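# Lower a held gear onto its shaft and mesh it

## Task

The left gripper starts out holding a gear a little above the end of a shaft. Slide the gear onto that shaft until it is fully seated and sits square to the shaft, with its teeth engaged with the two neighbouring gears. Forcing or wedging it too hard counts as failure.

## Robot and tools

Robot: two six-joint arms, left_arm and right_arm, each with a parallel two-finger gripper. Here the left gripper already holds the gear, so the right arm can mostly stay still. Per arm the joint order is always waist, shoulder, elbow, wrist pitch, wrist yaw, wrist roll. Stated ranges (rad): waist -2.618..3.054, shoulder 0..3.142, elbow 0..3.142, wrist pitch -1.571..1.571, wrist yaw -1.571..1.571, wrist roll -2.094..2.094. Real limits may differ by up to 0.059 rad.

Frames: the scene frame has its origin at table-top height between the two arm bases, +x out over the table, +y toward left_arm, +z up. Each gripper's reported end_effector_position (metres) and end_effector_quat_wxyz are in that arm's own base frame, not the scene frame. The left base sits near (+0.006, +0.304, -0.005) and the right one near (-0.002, -0.271, -0.001) in the scene frame, both almost level. The fingers point along the gripper's +z and close along its y; the reported position is the spot between the pads, just behind the tips. Reported poses can be wrong by a few cm.

Row format (shared by execute_actions and move): one flat list of 14 numbers covering both arms, each in [-1, 1]: left_arm's six joint values then its opening, then right_arm's six joint values then its opening. Joint values are offsets, not poses: they count from the arm's Joint targets as they stood when the action or move began, not from the previous row. Scale: 1.0 equals 2.224 rad for waist, shoulder and elbow, and 8.485 rad for the three wrist joints. So a 0.01 rad shoulder turn is about 0.0045, and 0.01 rad of wrist pitch is about 0.0012. Zeros keep an arm at its targets. The opening number is absolute: +1 fully open (~87 mm between pads), +0.5 ~69 mm, 0 ~43 mm, -0.5 ~18 mm, -1 closed. To keep the gear held, resend a value a little under grip_measured (about 0.04 below for a firm grip); sending 0 by accident is a real command and may release or squeeze.

execute_actions(actions, cameras): actions is a list of actions; each action is a list of up to 15 rows, one per 1/30 s step, with the last row held if fewer. An action that would push a joint more than 0.059 rad beyond its range is rejected for both arms. Images appear only if actions is empty or cameras names them (cam_high, cam_left_wrist, cam_right_wrist, or ["all"]). An empty list is a safe way to look and read state.

move(target, speed, blend, opening_speed, blocking, cameras): drives all joints along paths to the target given as offsets from the current Joint targets. target is one 14-number row or a list of up to 15 such rows, each still measured from the same starting targets. speed is rad/s for the joint with the longest way to go (0.01 to 12.57, default 0.5), one value or one per target. blend (rad) rounds corners between listed targets; 0 stops at each. opening_speed (0.2 or more per second on the -1..+1 scale) ramps the gripper. blocking=false returns early while motion continues. The result adds a 'move:' line: done, off_target (resting more than 0.035 rad from target), moving, held or fault, plus limits=held if steps were withheld. Neither done nor off_target tells you about contact.

wait(seconds 0..10): lets time pass holding commands. stop(): brakes a running move. zoom_image(camera, region [x0,y0,x1,y1] pixels, at most 504x504): enlarges part of the latest picture. read_manual(section): licence text only. finished_scene(scene): ends the scene with its integer number; make no further call in that reply.

Result lines: Joint positions (rad, plus gripper 0 closed..1 open), Joint velocities (may read 'within noise'), Joint targets (the base for your next offsets), Joint torques (N m, include gravity; first three wrap at ±28), grip_measured (on the command scale), Tool commands, end-effector poses. 'joint sent to its limit' means a joint hit its end; 'joint command not followed' means the clearance check altered targets. MOTOR HOT appears at 75 °C; at 90 °C that arm folds and stops working.

Cameras: cam_high is fixed overhead behind the arms; each wrist camera rides its hand. Calibrations are approximate.

Approach: look first, line the gear's bore up with the shaft using small wrist and joint offsets, keep it square, then lower slowly (low speed) in small steps, checking torques and images. Rotate slightly if the teeth do not engage rather than pushing. Once seated, open gently and lift clear without dragging the gear.

Avoid: fast or hard contact, pressing into the shaft or neighbouring gears, dropping the gear or releasing it while it moves, knocking anything off the table, touching the bar, plate or rail near the bases, letting the arms or a gripper and the other arm press on each other, stressing the wrist-camera cables, and long holds at stretched or unreachable poses that heat motors.

Each tool is called after "Request:" as name([rows], argument=value, ...), one row to a line, values as JSON.

## Session

Request:
execute_actions(actions=[])

Scene clock: 0.00 s.
left_arm: end_effector_position=(+0.2826, -0.1438, +0.1208) grip_measured=-0.512 end_effector_quat_wxyz=(-0.008, +0.859, +0.512, +0.005) | right_arm: end_effector_position=(+0.3825, +0.0000, +0.3605) grip_measured=+1.000 end_effector_quat_wxyz=(+0.707, +0.000, +0.707, +0.000)
Joint positions: left_arm=[-0.61 1.758 1.505 -1.329 -0.015 1.457 0.244] | right_arm=[0 1.047 1.047 0 0 0 1]
Joint velocities: within noise
Joint torques (N m): no reading
Heat: left arm: 30 °C; right arm: 29 °C.
Joint targets: left_arm=[-0.607 1.745 1.514 -1.335 -0.020 1.457] | right_arm=[0.000 1.042 1.060 0.010 -0.001 0.000]
Tool commands: left_gripper/opening=-1.0 right_gripper/opening=+1.0

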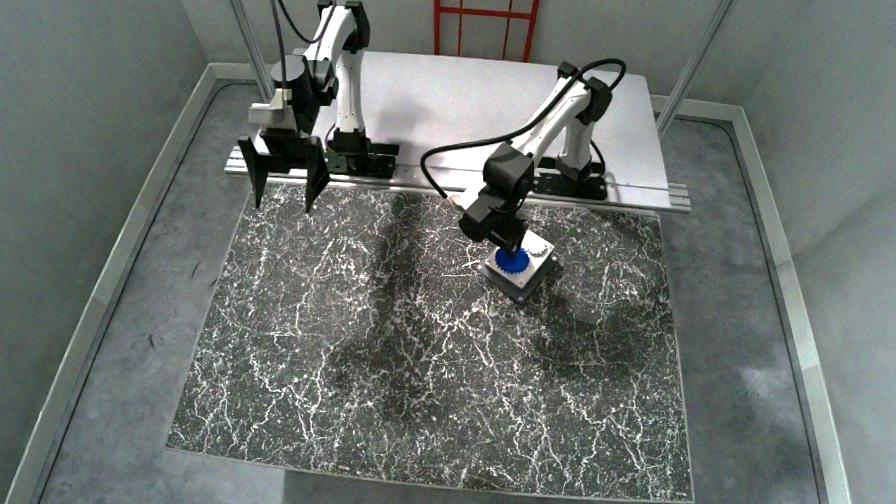

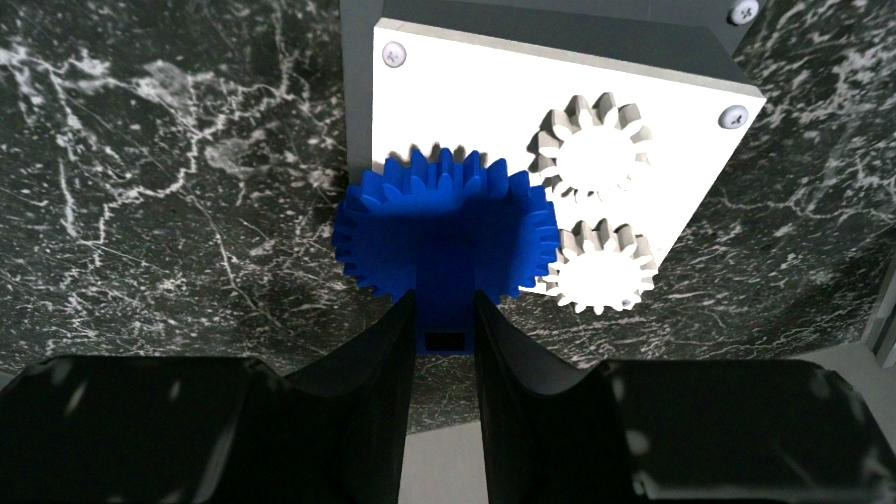

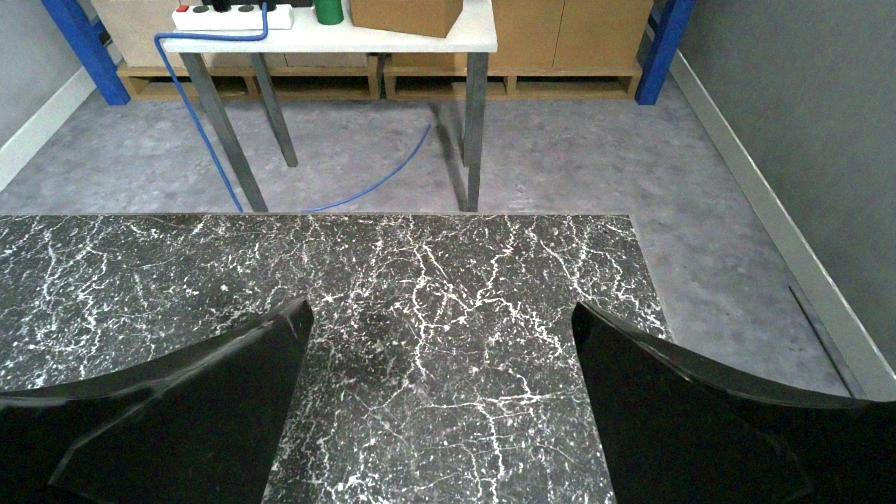

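Request:
zoom_image(camera="cam_left_wrist", region=[320, 60, 680, 380])

Request:
zoom_image(camera="cam_high", region=[450, 210, 580, 310])

Scaled by 1.400 from the camera's 896x504 image, which has a finer 1280x720 frame.

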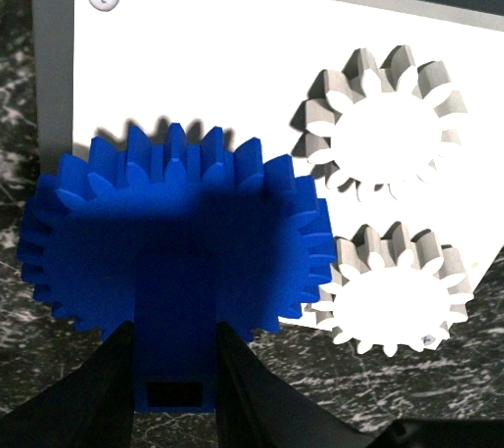

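Scaled by 3.877 from the camera's 896x504 image, which has a finer 1280x720 frame.

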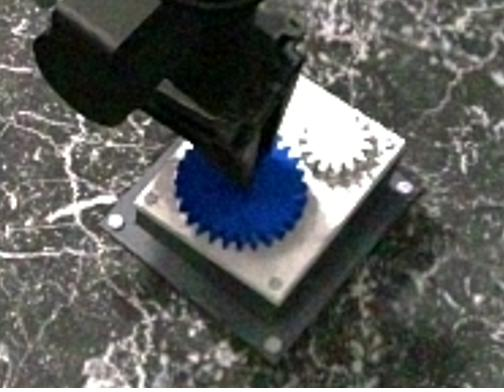

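Request:
move(target=[0.0001,0.0001,-0.007,0.0018,0,0,-1,0,0,0,0,0,0,1], speed=0.05, cameras=["cam_left_wrist"])

Scene clock: 51.30 s.
left_arm: end_effector_position=(+0.2826, -0.1438, +0.1208) grip_measured=-0.512 end_effector_quat_wxyz=(-0.008, +0.859, +0.512, +0.005) | right_arm: end_effector_position=(+0.3825, +0.0000, +0.3605) grip_measured=+1.000 end_effector_quat_wxyz=(+0.707, +0.000, +0.707, +0.000)
Joint positions: left_arm=[-0.61 1.758 1.505 -1.329 -0.015 1.457 0.244] | right_arm=[0 1.047 1.047 0 0 0 1]
Joint torques (N m): left_arm=[0.2 -7.32 4.49 0.43 0.11 -0.03] | right_arm=[-0.24 -2.76 8.02 2.24 -0.06 0.09]
Heat: left arm: 35 °C; right arm: 35 °C.
Joint targets: left_arm=[-0.607 1.745 1.498 -1.319 -0.020 1.457] | right_arm=[0.000 1.042 1.060 0.010 -0.001 0.000]
move: done
Images, in order (width x height): cam_left_wrist 896x504.

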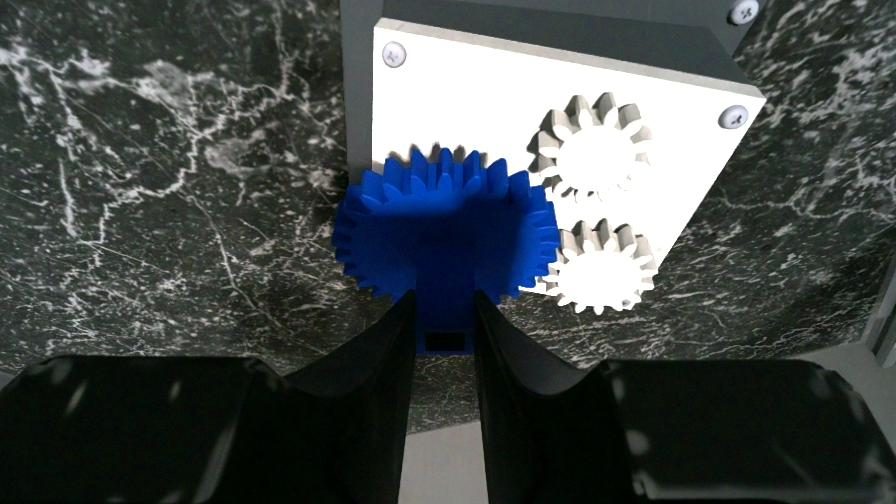

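Request:
move(target=[0.0001,0.0001,-0.007,0.0018,0,0,-1,0,0,0,0,0,0,1], speed=0.05)

Request:
move(target=[0.0001,0.0001,-0.007,0.0018,0,0,-1,0,0,0,0,0,0,1], speed=0.05, cameras=["cam_left_wrist","cam_high"])

Scene clock: 55.80 s.
left_arm: end_effector_position=(+0.2820, -0.1434, +0.1185) grip_measured=-0.512 end_effector_quat_wxyz=(-0.009, +0.859, +0.512, +0.004) | right_arm: end_effector_position=(+0.3825, +0.0000, +0.3605) grip_measured=+1.000 end_effector_quat_wxyz=(+0.707, +0.000, +0.707, +0.000)
Joint positions: left_arm=[-0.61 1.758 1.496 -1.322 -0.015 1.457 0.244] | right_arm=[0 1.047 1.047 0 0 0 1]
Joint torques (N m): left_arm=[0.13 -7.35 4.05 0.54 0.11 0] | right_arm=[-0.25 -2.76 8.02 2.24 -0.06 0.09]
Heat: left arm: 35 °C; right arm: 35 °C.
Joint targets: left_arm=[-0.607 1.745 1.483 -1.304 -0.020 1.457] | right_arm=[0.000 1.042 1.060 0.010 -0.001 0.000]
move: done

Scene clock: 56.57 s.
left_arm: end_effector_position=(+0.2818, -0.1432, +0.1180) grip_measured=-0.512 end_effector_quat_wxyz=(-0.008, +0.859, +0.512, +0.005) | right_arm: end_effector_position=(+0.3825, +0.0000, +0.3605) grip_measured=+1.000 end_effector_quat_wxyz=(+0.707, +0.000, +0.707, +0.000)
Joint positions: left_arm=[-0.61 1.755 1.49 -1.317 -0.015 1.457 0.244] | right_arm=[0 1.047 1.047 0 0 0 1]
Joint torques (N m): left_arm=[0.14 -7.12 3.26 0.61 0.12 -0.04] | right_arm=[-0.24 -2.76 8.02 2.24 -0.07 0.09]
Heat: left arm: 35 °C; right arm: 35 °C.
Joint targets: left_arm=[-0.607 1.746 1.467 -1.289 -0.020 1.457] | right_arm=[0.000 1.042 1.060 0.010 -0.001 0.000]
move: done
camera_calibration:
cam_left_wrist: T_world_to_cam=[[-0.877546, 0.479467, 0.00494091, 0.313905], [0.297226, 0.535855, 0.790264, -0.0810683], [0.376258, 0.694961, -0.612747, 0.207273], [0, 0, 0, 1]] pos_world=[0.221574, -0.251113, 0.18952]
Images, in order (width x height): cam_high 896x504, cam_left_wrist 896x504.

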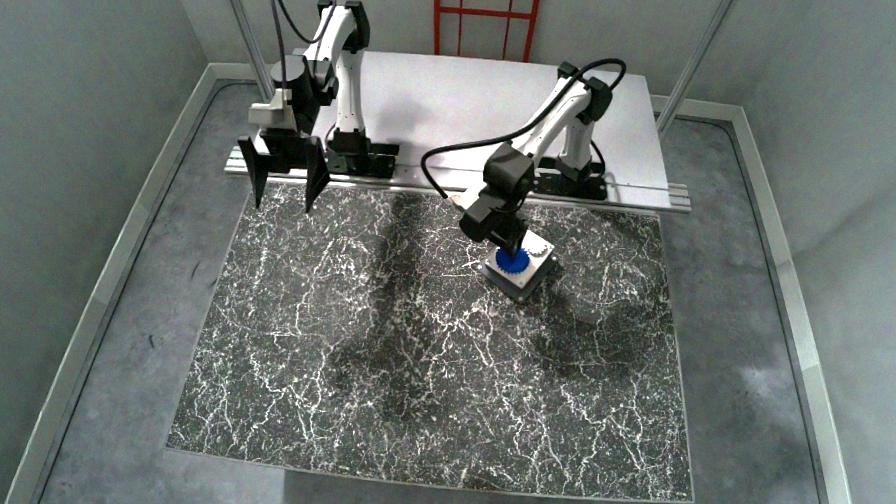

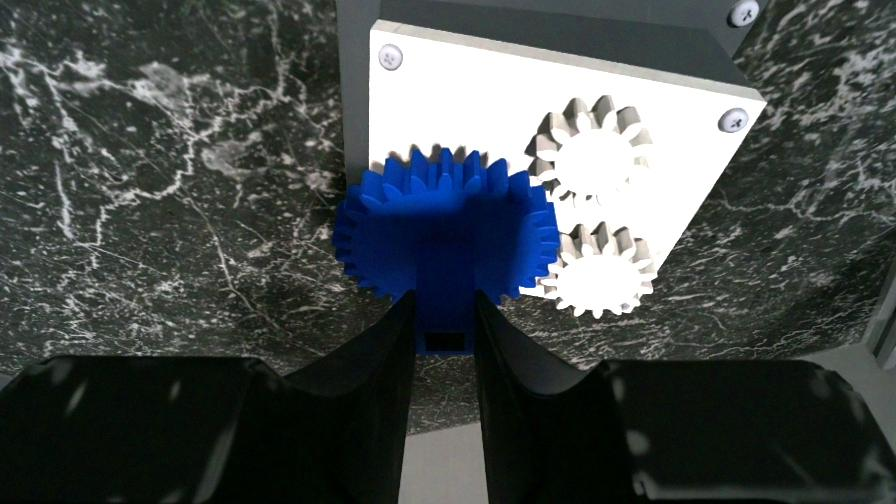

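Request:
zoom_image(camera="cam_left_wrist", region=[510, 80, 680, 200])

Request:
zoom_image(camera="cam_left_wrist", region=[510, 205, 680, 325])

Request:
zoom_image(camera="cam_left_wrist", region=[320, 130, 580, 320])

Scaled by 2.965 from the camera's 896x504 image, which has a finer 1280x720 frame.

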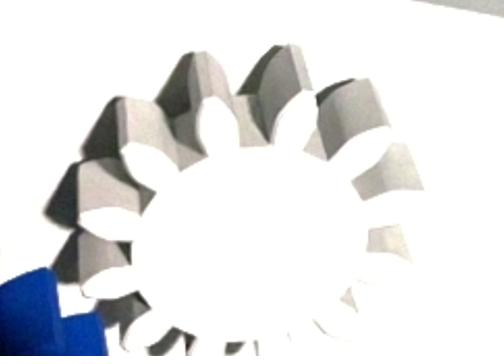

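Scaled by 2.965 from the camera's 896x504 image, which has a finer 1280x720 frame.

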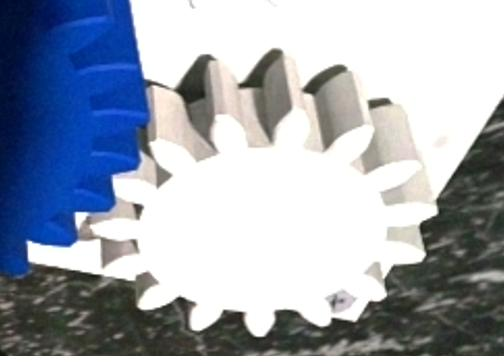

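Scaled by 1.938 from the camera's 896x504 image, which has a finer 1280x720 frame.

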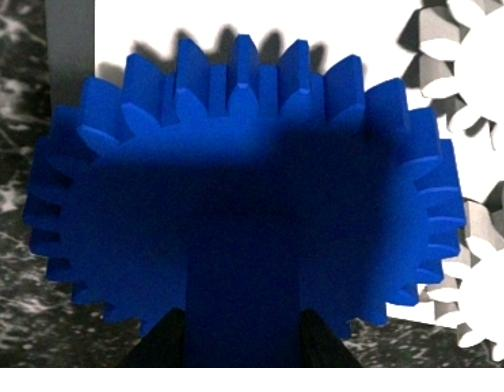

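Request:
move(target=[0.0001,0.0001,-0.007,0.0018,0,0,-1,0,0,0,0,0,0,1], speed=0.05, cameras=["cam_left_wrist"])

Scene clock: 91.43 s.
left_arm: end_effector_position=(+0.2816, -0.1431, +0.1178) grip_measured=-0.512 end_effector_quat_wxyz=(-0.005, +0.859, +0.512, +0.006) | right_arm: end_effector_position=(+0.3825, +0.0000, +0.3605) grip_measured=+1.000 end_effector_quat_wxyz=(+0.707, +0.000, +0.707, +0.000)
Joint positions: left_arm=[-0.61 1.747 1.48 -1.307 -0.015 1.457 0.244] | right_arm=[0 1.047 1.047 0 0 0 1]
Joint torques (N m): left_arm=[0.23 -6.19 2.88 0.71 0.13 -0.02] | right_arm=[-0.24 -2.76 8.02 2.24 -0.07 0.1]
Heat: left arm: 35 °C; right arm: 36 °C.
Joint targets: left_arm=[-0.607 1.746 1.452 -1.273 -0.020 1.457] | right_arm=[0.000 1.042 1.060 0.010 -0.001 0.000]
move: done
camera_calibration:
cam_left_wrist: T_world_to_cam=[[-0.877557, 0.479463, -0.00308685, 0.314692], [0.291997, 0.539525, 0.789716, -0.0788138], [0.380304, 0.692119, -0.613465, 0.205557], [0, 0, 0, 1]] pos_world=[0.220999, -0.250631, 0.189314]
Images, in order (width x height): cam_left_wrist 896x504.

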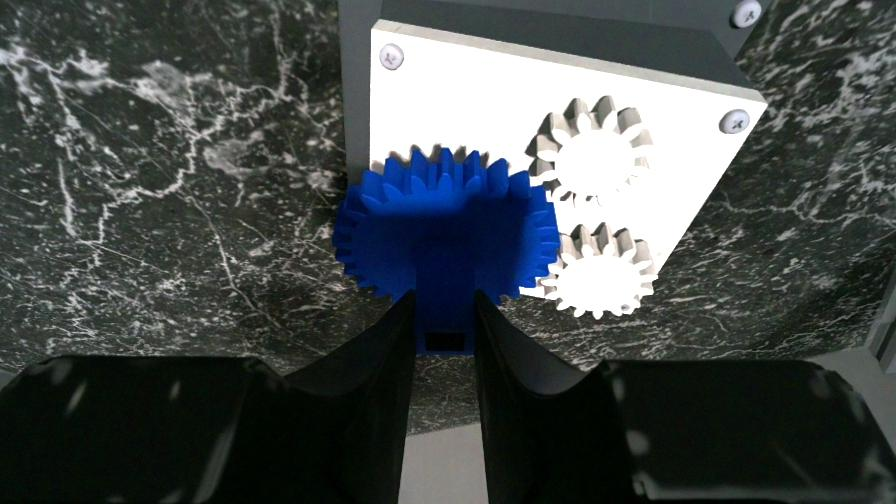

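Request:
move([
  [0,0,0.0454,-0.0119,0,0,-1,0,0,0,0,0,0,1],
  [0,0.130,0.2203,-0.02357,0,0,-1,0,0,0,0,0,0,1],
], speed=0.2, cameras=["cam_left_wrist","cam_high"])

Scene clock: 153.63 s.
left_arm: end_effector_position=(+0.3400, -0.1838, +0.1376) grip_measured=-0.512 end_effector_quat_wxyz=(+0.005, +0.859, +0.512, +0.011) | right_arm: end_effector_position=(+0.3825, +0.0000, +0.3605) grip_measured=+1.000 end_effector_quat_wxyz=(+0.707, +0.000, +0.707, +0.000)
Joint positions: left_arm=[-0.61 2.019 1.918 -1.452 -0.015 1.457 0.244] | right_arm=[0 1.047 1.047 0 0 0 1]
Joint torques (N m): left_arm=[0.17 -6.89 6.91 0.2 0.13 -0.03] | right_arm=[-0.24 -2.77 8.02 2.24 -0.07 0.09]
Heat: left arm: 36 °C; right arm: 38 °C.
Joint targets: left_arm=[-0.607 2.035 1.942 -1.474 -0.020 1.457] | right_arm=[0.000 1.042 1.060 0.010 -0.001 0.000]
move: done
camera_calibration:
cam_left_wrist: T_world_to_cam=[[-0.877328, 0.479257, -0.0246718, 0.388386], [0.277927, 0.54934, 0.788024, -0.0826671], [0.39122, 0.684499, -0.61515, 0.218926], [0, 0, 0, 1]] pos_world=[0.278069, -0.290579, 0.209398]
Images, in order (width x height): cam_high 896x504, cam_left_wrist 896x504.

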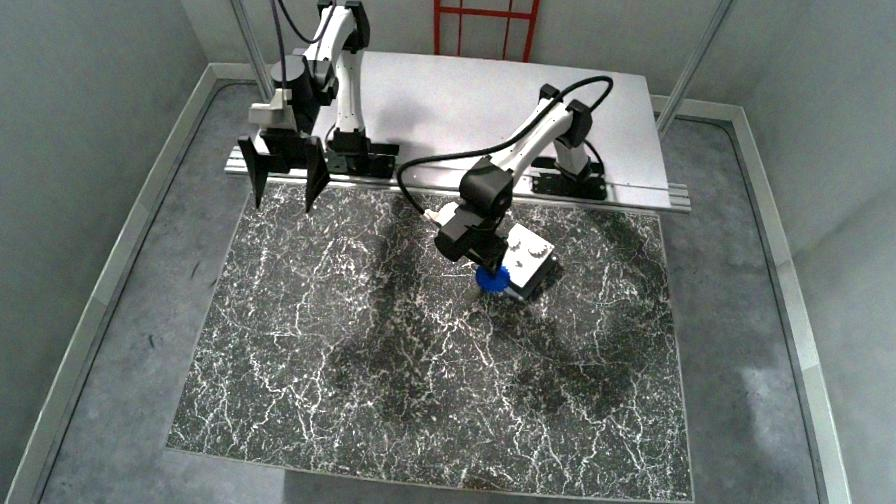

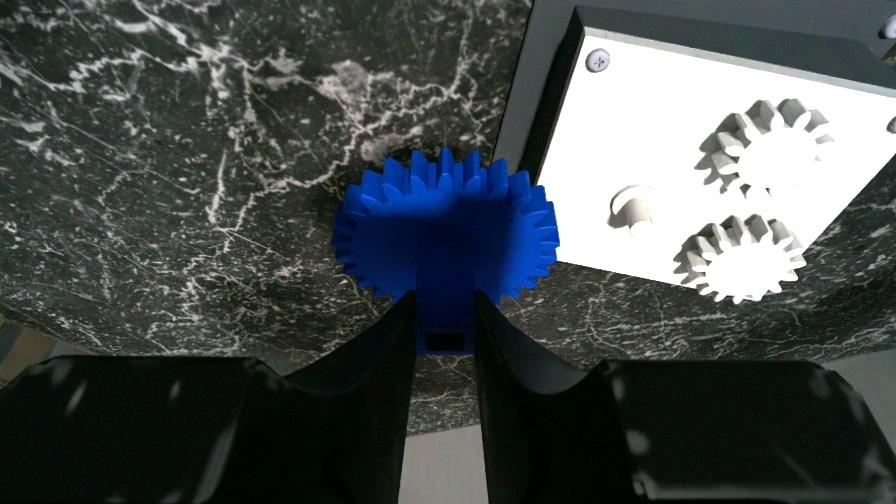

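Request:
move(target=[0,0.0103,0.0872,-0.0202,0,0,-1,0,0,0,0,0,0,1], speed=0.2, cameras=["cam_left_wrist"])

Request:
zoom_image(camera="cam_left_wrist", region=[540, 60, 780, 260])

the call would take left_arm's wrist pitch more than 0.059 radians past the lower end of its range (-1.571 radians), so nothing of the call was run. Give that joint a number nearer 0 in that row, or first move the joint away from that end.
Scene clock: 178.00 s.
left_arm: end_effector_position=(+0.3399, -0.1838, +0.1376) grip_measured=-0.512 end_effector_quat_wxyz=(+0.005, +0.859, +0.512, +0.011) | right_arm: end_effector_position=(+0.3825, +0.0000, +0.3605) grip_measured=+1.000 end_effector_quat_wxyz=(+0.707, +0.000, +0.707, +0.000)
Joint positions: left_arm=[-0.61 2.019 1.918 -1.452 -0.015 1.457 0.244] | right_arm=[0 1.047 1.047 0 0 0 1]
Joint torques (N m): left_arm=[0.13 -6.9 7.01 0.19 0.12 -0.01] | right_arm=[-0.24 -2.76 8.02 2.24 -0.07 0.09]
Heat: left arm: 35 °C; right arm: 39 °C.
Joint targets: left_arm=[-0.607 2.035 1.942 -1.473 -0.020 1.457] | right_arm=[0.000 1.042 1.060 0.010 -0.001 0.000]
Tool commands: left_gripper/opening=-1.0 right_gripper/opening=+1.0

Scaled by 2.100 from the camera's 896x504 image, which has a finer 1280x720 frame.
This view is cut from an older image: the scene may have changed since it was taken.

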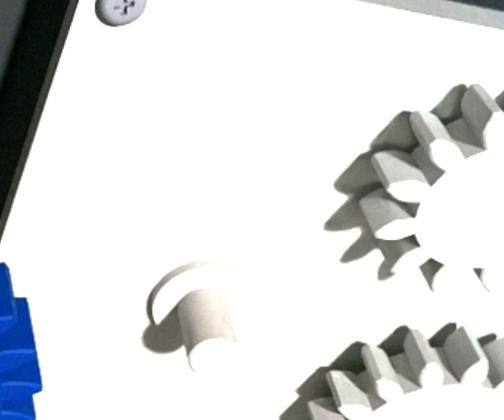

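Request:
move(target=[0,-0.0355,0.0207,-0.0147,0,0,-1,0,0,0,0,0,0,1], speed=0.2, cameras=["cam_left_wrist"])

Request:
zoom_image(camera="cam_left_wrist", region=[500, 20, 740, 260])

Scene clock: 187.63 s.
left_arm: end_effector_position=(+0.3254, -0.1736, +0.1562) grip_measured=-0.512 end_effector_quat_wxyz=(-0.014, +0.859, +0.512, +0.002) | right_arm: end_effector_position=(+0.3825, +0.0000, +0.3605) grip_measured=+1.000 end_effector_quat_wxyz=(+0.707, +0.000, +0.707, +0.000)
Joint positions: left_arm=[-0.61 2.001 1.966 -1.561 -0.015 1.457 0.244] | right_arm=[0 1.047 1.047 0 0 0 1]
Joint torques (N m): left_arm=[0.12 -11.44 6.6 0.1 0.15 -0.03] | right_arm=[-0.24 -2.76 8.02 2.24 -0.06 0.1]
Heat: left arm: 35 °C; right arm: 39 °C.
Joint targets: left_arm=[-0.607 1.956 1.987 -1.583 -0.020 1.457] | right_arm=[0.000 1.042 1.060 0.010 -0.001 0.000]
joint sent to its limit (left arm) — the wrist pitch, lower limit.
move: off_target (left_arm); left_arm: the shoulder is farthest, 0.045 rad from its target
camera_calibration:
cam_left_wrist: T_world_to_cam=[[-0.877401, 0.479411, 0.0182161, 0.364417], [0.305926, 0.529839, 0.790999, -0.111873], [0.369563, 0.699597, -0.611546, 0.238212], [0, 0, 0, 1]] pos_world=[0.265931, -0.282083, 0.227531]
Images, in order (width x height): cam_left_wrist 896x504.

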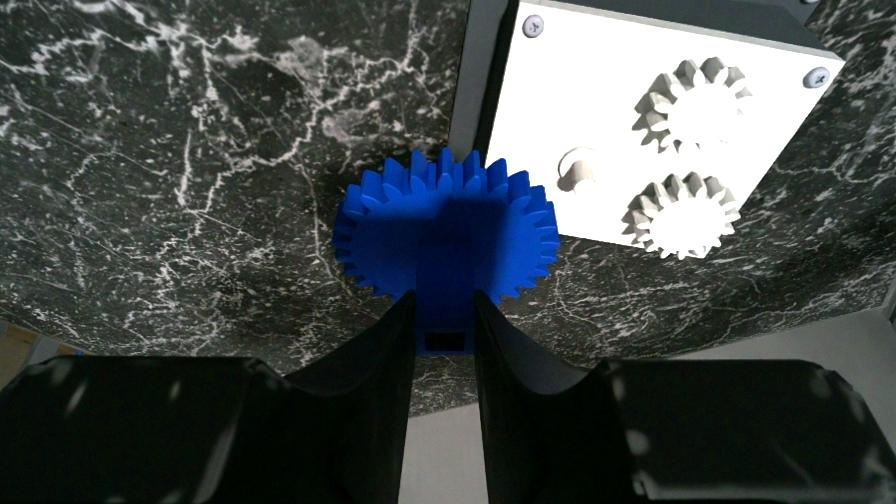

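Scaled by 2.100 from the camera's 896x504 image, which has a finer 1280x720 frame.

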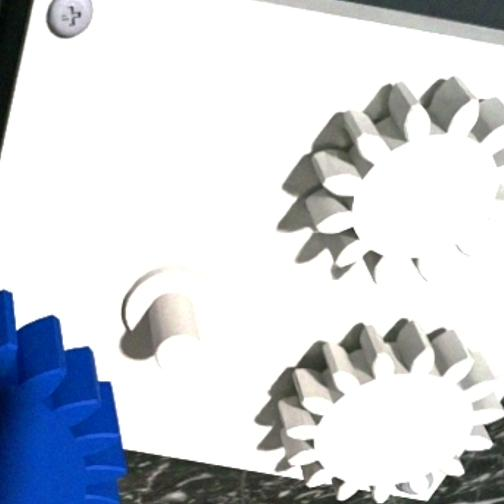

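Request:
wait(seconds=0.1, cameras=["cam_high"])

Request:
zoom_image(camera="cam_high", region=[470, 210, 570, 310])

Scene clock: 211.20 s.
left_arm: end_effector_position=(+0.3253, -0.1736, +0.1562) grip_measured=-0.512 end_effector_quat_wxyz=(-0.015, +0.859, +0.512, +0.002) | right_arm: end_effector_position=(+0.3825, +0.0000, +0.3605) grip_measured=+1.000 end_effector_quat_wxyz=(+0.707, +0.000, +0.707, +0.000)
Joint positions: left_arm=[-0.61 2.001 1.966 -1.561 -0.015 1.457 0.244] | right_arm=[0 1.047 1.047 0 0 0 1]
Joint torques (N m): left_arm=[0.27 -11.44 6.71 0.13 0.12 -0.02] | right_arm=[-0.24 -2.76 8.02 2.24 -0.07 0.09]
Heat: left arm: 39 °C; right arm: 39 °C.
Joint targets: left_arm=[-0.607 1.956 1.987 -1.583 -0.020 1.457] | right_arm=[0.000 1.042 1.060 0.010 -0.001 0.000]
Tool commands: left_gripper/opening=-1.0 right_gripper/opening=+1.0
wait: 0.10 s; at rest from the start
Images, in order (width x height): cam_high 896x504.

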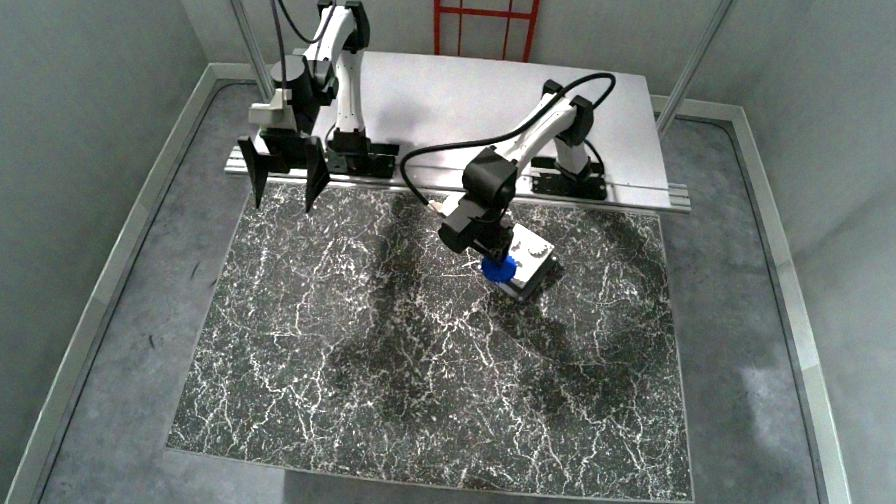

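Scaled by 5.040 from the camera's 896x504 image, which has a finer 1280x720 frame.

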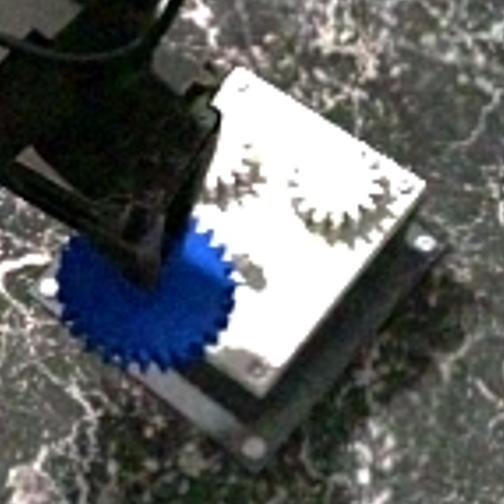

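Request:
move(target=[0,0.045,0,0.009,0,0,-1,0,0,0,0,0,0,1], speed=0.2, cameras=["cam_high","cam_left_wrist"])

Request:
zoom_image(camera="cam_high", region=[470, 210, 570, 310])

Request:
zoom_image(camera="cam_left_wrist", region=[540, 60, 780, 300])

Scene clock: 216.93 s.
left_arm: end_effector_position=(+0.3359, -0.1810, +0.1407) grip_measured=-0.512 end_effector_quat_wxyz=(-0.014, +0.859, +0.512, +0.002) | right_arm: end_effector_position=(+0.3825, +0.0000, +0.3605) grip_measured=+1.000 end_effector_quat_wxyz=(+0.707, +0.000, +0.707, +0.000)
Joint positions: left_arm=[-0.61 2.045 1.968 -1.517 -0.015 1.457 0.244] | right_arm=[0 1.047 1.047 0 0 0 1]
Joint torques (N m): left_arm=[0.18 -7.43 6.64 0.41 0.13 -0.01] | right_arm=[-0.25 -2.76 8.03 2.24 -0.07 0.09]
Heat: left arm: 39 °C; right arm: 39 °C.
Joint targets: left_arm=[-0.607 2.056 1.987 -1.507 -0.020 1.457] | right_arm=[0.000 1.042 1.060 0.010 -0.001 0.000]
move: done
camera_calibration:
cam_left_wrist: T_world_to_cam=[[-0.87746, 0.479374, 0.0162609, 0.37784], [0.30457, 0.530662, 0.790971, -0.0983368], [0.370542, 0.698998, -0.611638, 0.229534], [0, 0, 0, 1]] pos_world=[0.276438, -0.289387, 0.212029]
Images, in order (width x height): cam_high 896x504, cam_left_wrist 896x504.

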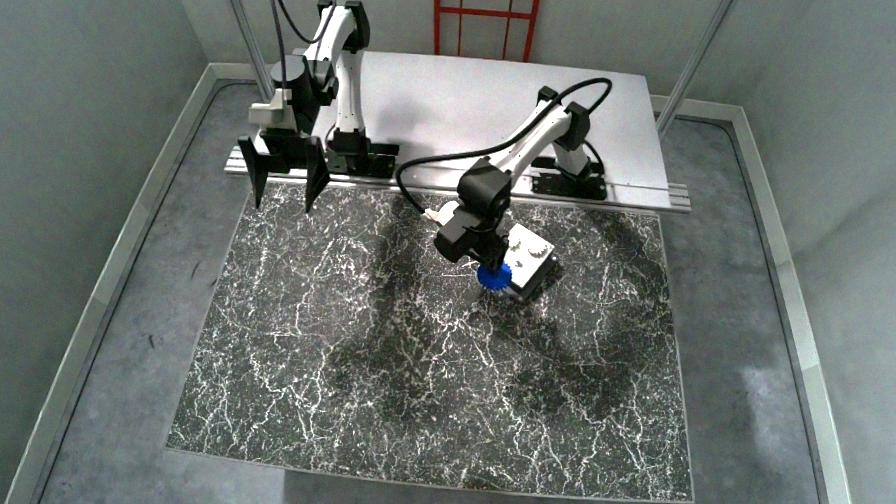

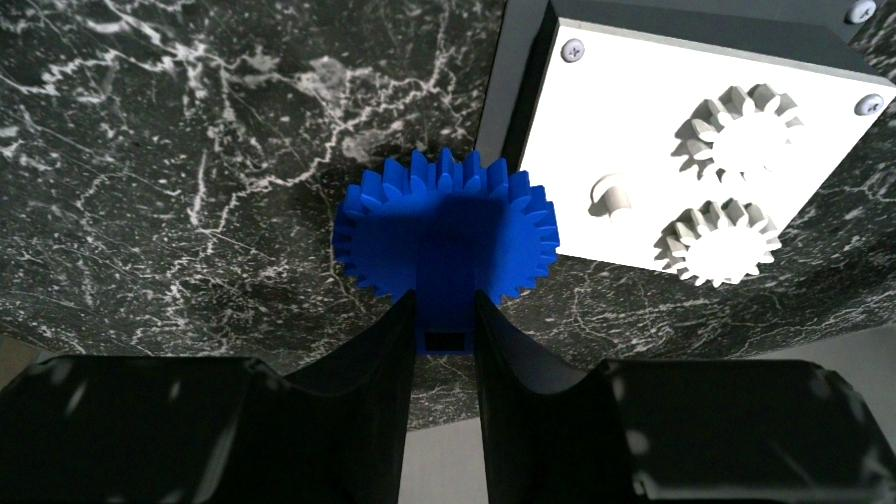

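Scaled by 5.040 from the camera's 896x504 image, which has a finer 1280x720 frame.

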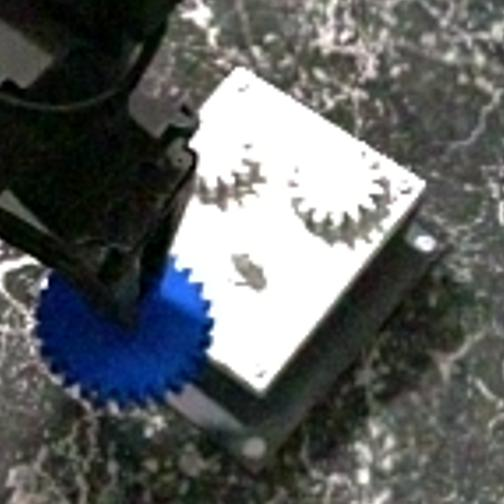

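Scaled by 2.100 from the camera's 896x504 image, which has a finer 1280x720 frame.

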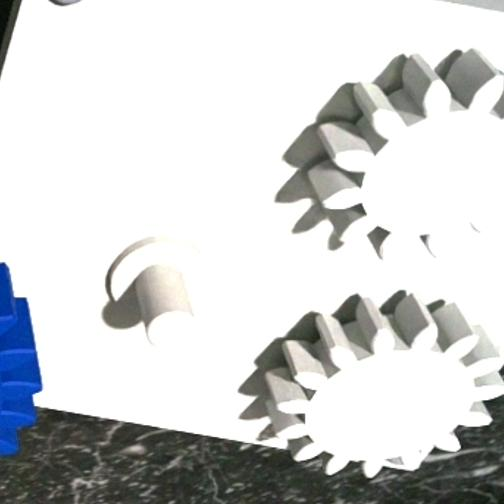

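Request:
move(target=[-0.0674,0,0,0,0,-0.0177,-1,0,0,0,0,0,0,1], speed=0.2, cameras=["cam_left_wrist"])

Request:
zoom_image(camera="cam_left_wrist", region=[480, 160, 720, 400])

Scene clock: 232.33 s.
left_arm: end_effector_position=(+0.3016, -0.2251, +0.1408) grip_measured=-0.512 end_effector_quat_wxyz=(-0.012, +0.862, +0.507, +0.004) | right_arm: end_effector_position=(+0.3825, +0.0000, +0.3605) grip_measured=+1.000 end_effector_quat_wxyz=(+0.707, +0.000, +0.707, +0.000)
Joint positions: left_arm=[-0.756 2.045 1.968 -1.515 -0.015 1.322 0.244] | right_arm=[0 1.047 1.047 0 0 0 1]
Joint torques (N m): left_arm=[-0.2 -7.49 6.54 0.44 0.13 -0.18] | right_arm=[-0.24 -2.76 8.02 2.24 -0.07 0.09]
Heat: left arm: 39 °C; right arm: 40 °C.
Joint targets: left_arm=[-0.756 2.056 1.987 -1.507 -0.020 1.307] | right_arm=[0.000 1.042 1.060 0.010 -0.001 0.000]
move: done
camera_calibration:
cam_left_wrist: T_world_to_cam=[[-0.8725, 0.488459, 0.0123192, 0.369977], [0.306473, 0.527447, 0.792385, -0.0660294], [0.38055, 0.695132, -0.609897, 0.269008], [0, 0, 0, 1]] pos_world=[0.240671, -0.332887, 0.21183]
Images, in order (width x height): cam_left_wrist 896x504.

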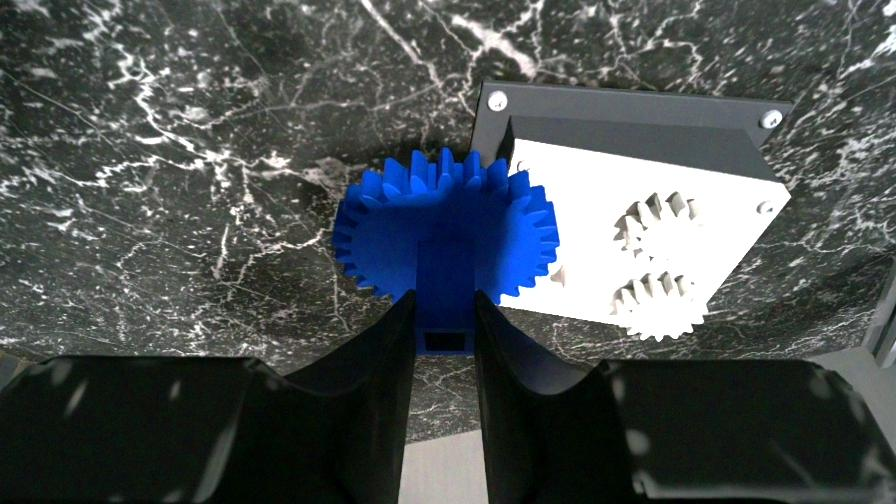

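Scaled by 2.100 from the camera's 896x504 image, which has a finer 1280x720 frame.

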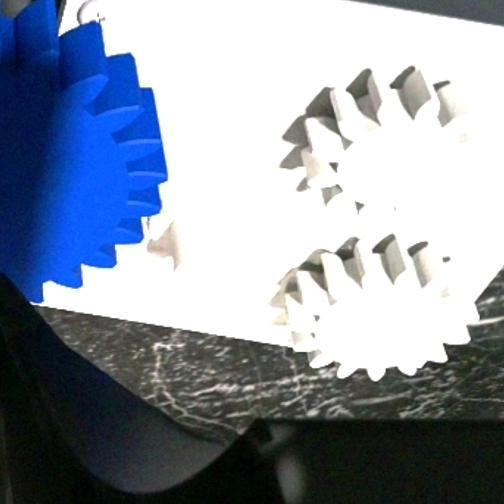

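Request:
move([
  [0.0782,-0.1556,-0.1983,0.0124,0,0.0206,-1,0,0,0,0,0,0,1],
  [0.0782,-0.1556,-0.2280,0.0202,0,0.0206,-1,0,0,0,0,0,0,1],
], speed=0.2, cameras=["cam_left_wrist","cam_high"])

Request:
zoom_image(camera="cam_high", region=[470, 210, 570, 310])

Scene clock: 262.90 s.
left_arm: end_effector_position=(+0.2778, -0.1337, +0.1194) grip_measured=-0.512 end_effector_quat_wxyz=(-0.020, +0.857, +0.516, -0.001) | right_arm: end_effector_position=(+0.3825, +0.0000, +0.3605) grip_measured=+1.000 end_effector_quat_wxyz=(+0.707, +0.000, +0.707, +0.000)
Joint positions: left_arm=[-0.592 1.748 1.486 -1.346 -0.015 1.465 0.244] | right_arm=[0 1.047 1.047 0 0 0 1]
Joint torques (N m): left_arm=[0.73 -9.21 4.6 0.44 0.13 0.15] | right_arm=[-0.23 -2.77 8.02 2.24 -0.07 0.09]
Heat: left arm: 39 °C; right arm: 40 °C.
Joint targets: left_arm=[-0.583 1.710 1.480 -1.336 -0.020 1.482] | right_arm=[0.000 1.042 1.060 0.010 -0.001 0.000]
move: off_target (left_arm); left_arm: the shoulder is farthest, 0.038 rad from its target
camera_calibration:
cam_left_wrist: T_world_to_cam=[[-0.881889, 0.470496, 0.0301073, 0.30284], [0.308538, 0.527675, 0.791431, -0.0904252], [0.356478, 0.707244, -0.610516, 0.209811], [0, 0, 0, 1]] pos_world=[0.220177, -0.243158, 0.190541]
Images, in order (width x height): cam_high 896x504, cam_left_wrist 896x504.

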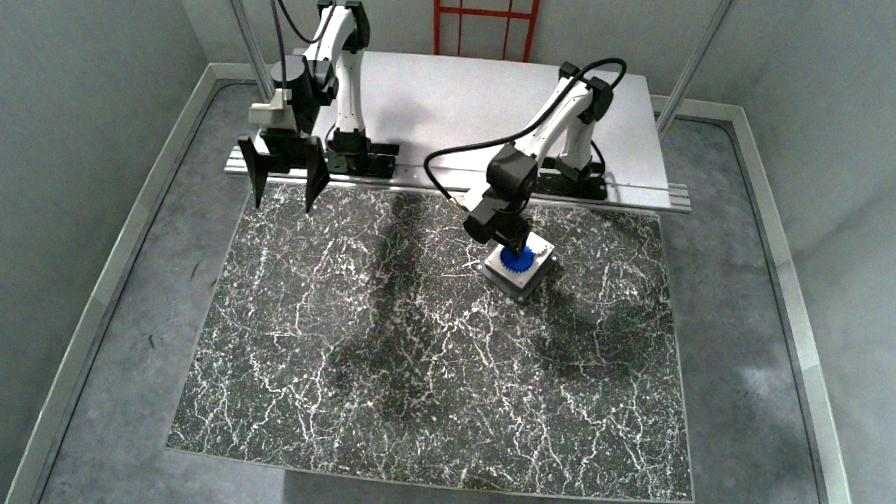

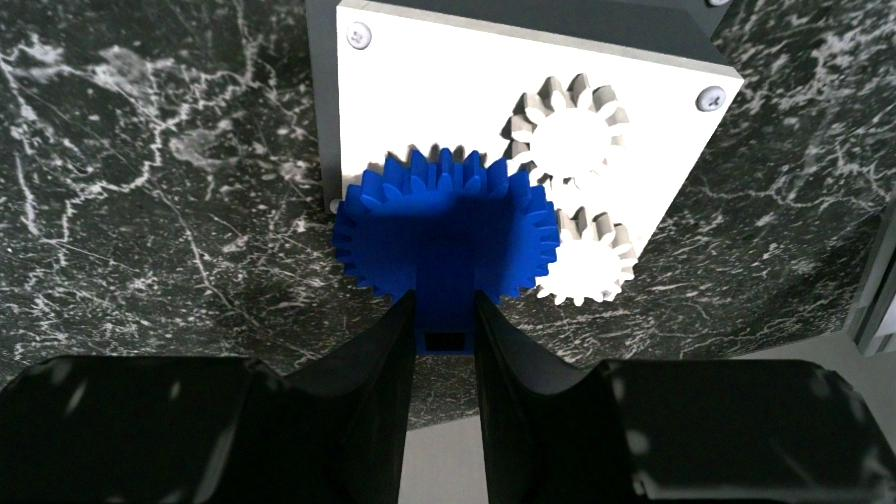

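Scaled by 5.040 from the camera's 896x504 image, which has a finer 1280x720 frame.

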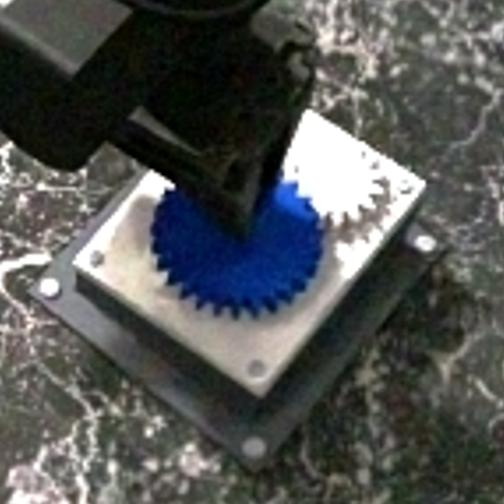

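Request:
move([
  [0,-0.0135,0,0,0,0,-1,0,0,0,0,0,0,1],
  [0.001,0,0,0,0,0.001,-1,0,0,0,0,0,0,1],
], speed=0.2, cameras=["cam_left_wrist"])

Request:
zoom_image(camera="cam_left_wrist", region=[320, 60, 680, 380])

Scene clock: 272.77 s.
left_arm: end_effector_position=(+0.2781, -0.1338, +0.1280) grip_measured=-0.512 end_effector_quat_wxyz=(-0.006, +0.859, +0.513, +0.006) | right_arm: end_effector_position=(+0.3825, +0.0000, +0.3605) grip_measured=+1.000 end_effector_quat_wxyz=(+0.707, +0.000, +0.707, +0.000)
Joint positions: left_arm=[-0.592 1.718 1.486 -1.345 -0.015 1.473 0.244] | right_arm=[0 1.047 1.047 0 0 0 1]
Joint torques (N m): left_arm=[0.95 -6.6 4.72 0.45 0.12 0.18] | right_arm=[-0.24 -2.76 8.02 2.24 -0.07 0.09]
Heat: left arm: 40 °C; right arm: 40 °C.
Joint targets: left_arm=[-0.580 1.710 1.480 -1.336 -0.020 1.491] | right_arm=[0.000 1.042 1.060 0.010 -0.001 0.000]
move: done
camera_calibration:
cam_left_wrist: T_world_to_cam=[[-0.878471, 0.477795, -0.000940245, 0.306869], [0.29239, 0.539142, 0.789832, -0.0909632], [0.377884, 0.693569, -0.613323, 0.20769], [0, 0, 0, 1]] pos_world=[0.21769, -0.241626, 0.199515]
Images, in order (width x height): cam_left_wrist 896x504.

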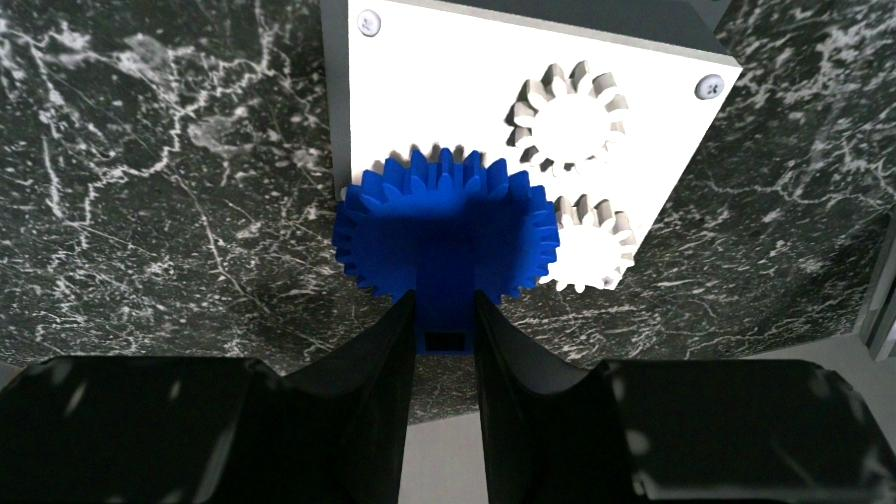

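Scaled by 1.400 from the camera's 896x504 image, which has a finer 1280x720 frame.

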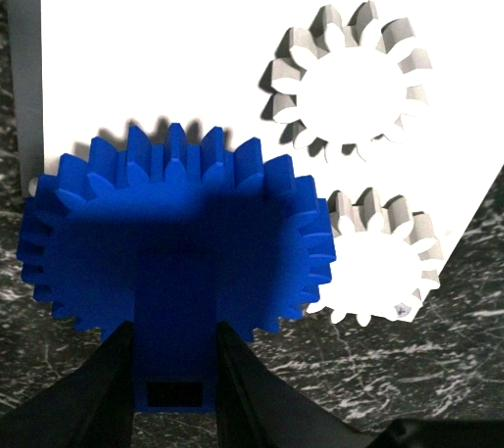

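Request:
move([
  [0,0,-0.0140,0.0037,0,0,-1,0,0,0,0,0,0,1],
  [0,0,-0.0230,0.0061,0,0,-1,0,0,0,0,0,0,1],
], speed=0.06, cameras=["cam_left_wrist"])

Scene clock: 284.17 s.
left_arm: end_effector_position=(+0.2777, -0.1335, +0.1180) grip_measured=-0.512 end_effector_quat_wxyz=(-0.006, +0.859, +0.512, +0.006) | right_arm: end_effector_position=(+0.3825, +0.0000, +0.3605) grip_measured=+1.000 end_effector_quat_wxyz=(+0.707, +0.000, +0.707, +0.000)
Joint positions: left_arm=[-0.592 1.718 1.446 -1.306 -0.015 1.474 0.244] | right_arm=[0 1.047 1.047 0 0 0 1]
Joint torques (N m): left_arm=[0.87 -6.61 3.73 0.56 0.11 0.14] | right_arm=[-0.24 -2.76 8.02 2.24 -0.06 0.1]
Heat: left arm: 40 °C; right arm: 40 °C.
Joint targets: left_arm=[-0.580 1.710 1.429 -1.284 -0.020 1.490] | right_arm=[0.000 1.042 1.060 0.010 -0.001 0.000]
move: done
camera_calibration:
cam_left_wrist: T_world_to_cam=[[-0.878098, 0.47848, 0.000630753, 0.306234], [0.293722, 0.537992, 0.790121, -0.0837635], [0.377718, 0.693989, -0.61295, 0.201528], [0, 0, 0, 1]] pos_world=[0.217386, -0.241321, 0.189517]
Images, in order (width x height): cam_left_wrist 896x504.

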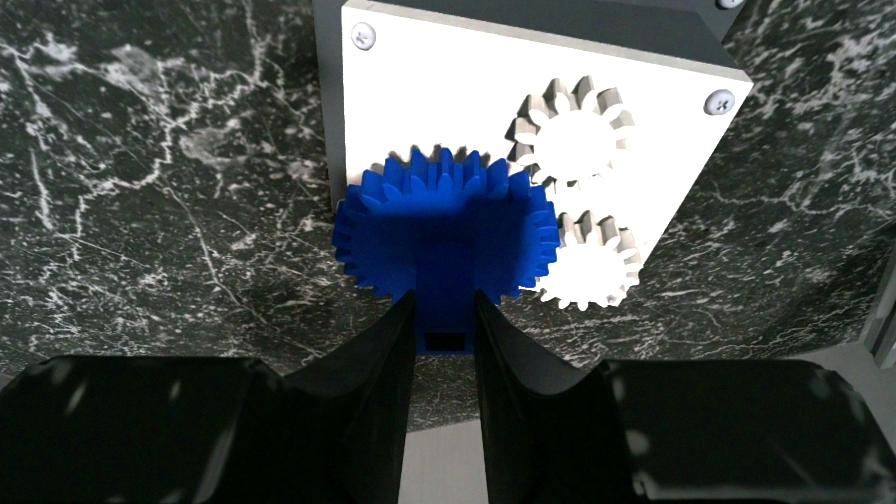

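Request:
move(target=[0,0,-0.0070,0.0018,0,0,-1,0,0,0,0,0,0,1], speed=0.06)

Request:
move(target=[0,0,-0.0070,0.0018,0,0,-1,0,0,0,0,0,0,1], speed=0.06, cameras=["cam_left_wrist"])

Scene clock: 291.17 s.
left_arm: end_effector_position=(+0.2778, -0.1334, +0.1174) grip_measured=-0.512 end_effector_quat_wxyz=(-0.007, +0.859, +0.512, +0.006) | right_arm: end_effector_position=(+0.3825, +0.0000, +0.3605) grip_measured=+1.000 end_effector_quat_wxyz=(+0.707, +0.000, +0.707, +0.000)
Joint positions: left_arm=[-0.592 1.718 1.444 -1.304 -0.016 1.474 0.244] | right_arm=[0 1.047 1.047 0 0 0 1]
Joint torques (N m): left_arm=[0.96 -6.61 2.69 0.69 0.14 0.15] | right_arm=[-0.24 -2.76 8.02 2.24 -0.06 0.1]
Heat: left arm: 40 °C; right arm: 41 °C.
Joint targets: left_arm=[-0.580 1.710 1.414 -1.268 -0.020 1.490] | right_arm=[0.000 1.042 1.060 0.010 -0.001 0.000]
move: done

Scene clock: 291.87 s.
left_arm: end_effector_position=(+0.2774, -0.1332, +0.1172) grip_measured=-0.512 end_effector_quat_wxyz=(-0.001, +0.859, +0.512, +0.008) | right_arm: end_effector_position=(+0.3825, +0.0000, +0.3605) grip_measured=+1.000 end_effector_quat_wxyz=(+0.707, +0.000, +0.707, +0.000)
Joint positions: left_arm=[-0.592 1.705 1.429 -1.29 -0.016 1.474 0.244] | right_arm=[0 1.047 1.047 0 0 0 1]
Joint torques (N m): left_arm=[0.88 -5.46 2.76 0.73 0.15 0.15] | right_arm=[-0.25 -2.76 8.02 2.24 -0.07 0.09]
Heat: left arm: 40 °C; right arm: 41 °C.
Joint targets: left_arm=[-0.580 1.710 1.398 -1.253 -0.020 1.490] | right_arm=[0.000 1.042 1.060 0.010 -0.001 0.000]
move: off_target (left_arm); left_arm: the wrist pitch is farthest, 0.037 rad from its target
camera_calibration:
cam_left_wrist: T_world_to_cam=[[-0.878033, 0.478477, -0.0108554, 0.307084], [0.286029, 0.542795, 0.789659, -0.0803241], [0.383726, 0.690241, -0.61345, 0.198789], [0, 0, 0, 1]] pos_world=[0.216324, -0.240545, 0.188709]
Images, in order (width x height): cam_left_wrist 896x504.

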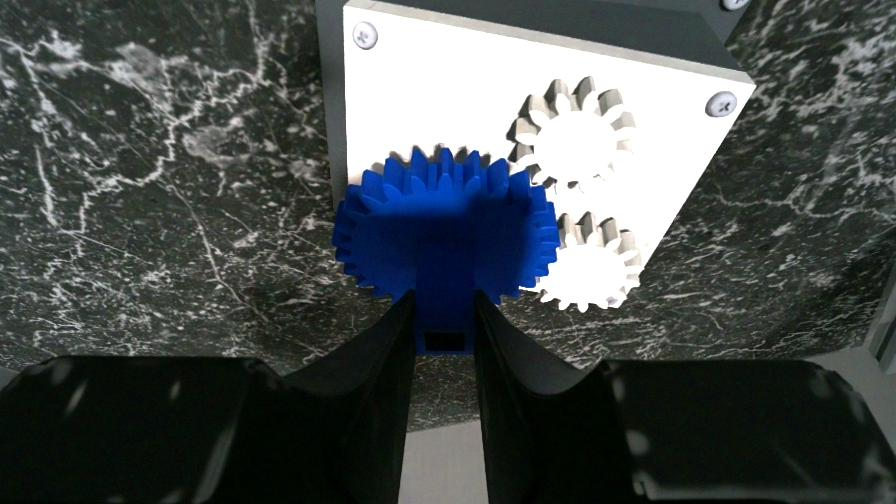

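Request:
move([
  [0,0,0.0120,-0.0032,0,0,-1,0,0,0,0,0,0,1],
  [0.0055,-0.0040,0.0072,-0.003,0,0.0014,-1,0,0,0,0,0,0,1],
  [0.0055,-0.0040,-0.0060,0.0005,0,0.0014,-1,0,0,0,0,0,0,1],
], speed=0.06, cameras=["cam_left_wrist"])

Scene clock: 333.17 s.
left_arm: end_effector_position=(+0.2782, -0.1300, +0.1115) grip_measured=-0.512 end_effector_quat_wxyz=(-0.002, +0.859, +0.512, +0.006) | right_arm: end_effector_position=(+0.3825, +0.0000, +0.3605) grip_measured=+1.000 end_effector_quat_wxyz=(+0.707, +0.000, +0.707, +0.000)
Joint positions: left_arm=[-0.58 1.705 1.407 -1.271 -0.013 1.486 0.244] | right_arm=[0 1.047 1.047 0 0 0 1]
Joint torques (N m): left_arm=[0.94 -6.2 3.34 0.6 0.1 0.14] | right_arm=[-0.24 -2.77 8.02 2.24 -0.07 0.09]
Heat: left arm: 36 °C; right arm: 41 °C.
Joint targets: left_arm=[-0.568 1.701 1.385 -1.249 -0.020 1.502] | right_arm=[0.000 1.042 1.060 0.010 -0.001 0.000]
move: done
camera_calibration:
cam_left_wrist: T_world_to_cam=[[-0.878101, 0.478419, -0.00729522, 0.305883], [0.289475, 0.543326, 0.788037, -0.0785377], [0.380975, 0.689864, -0.615585, 0.193776], [0, 0, 0, 1]] pos_world=[0.217507, -0.237348, 0.183408]
Images, in order (width x height): cam_left_wrist 896x504.

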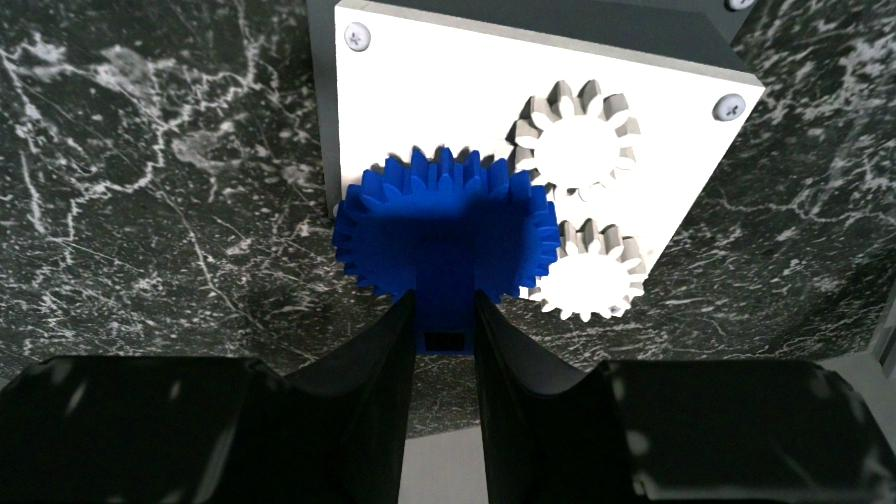

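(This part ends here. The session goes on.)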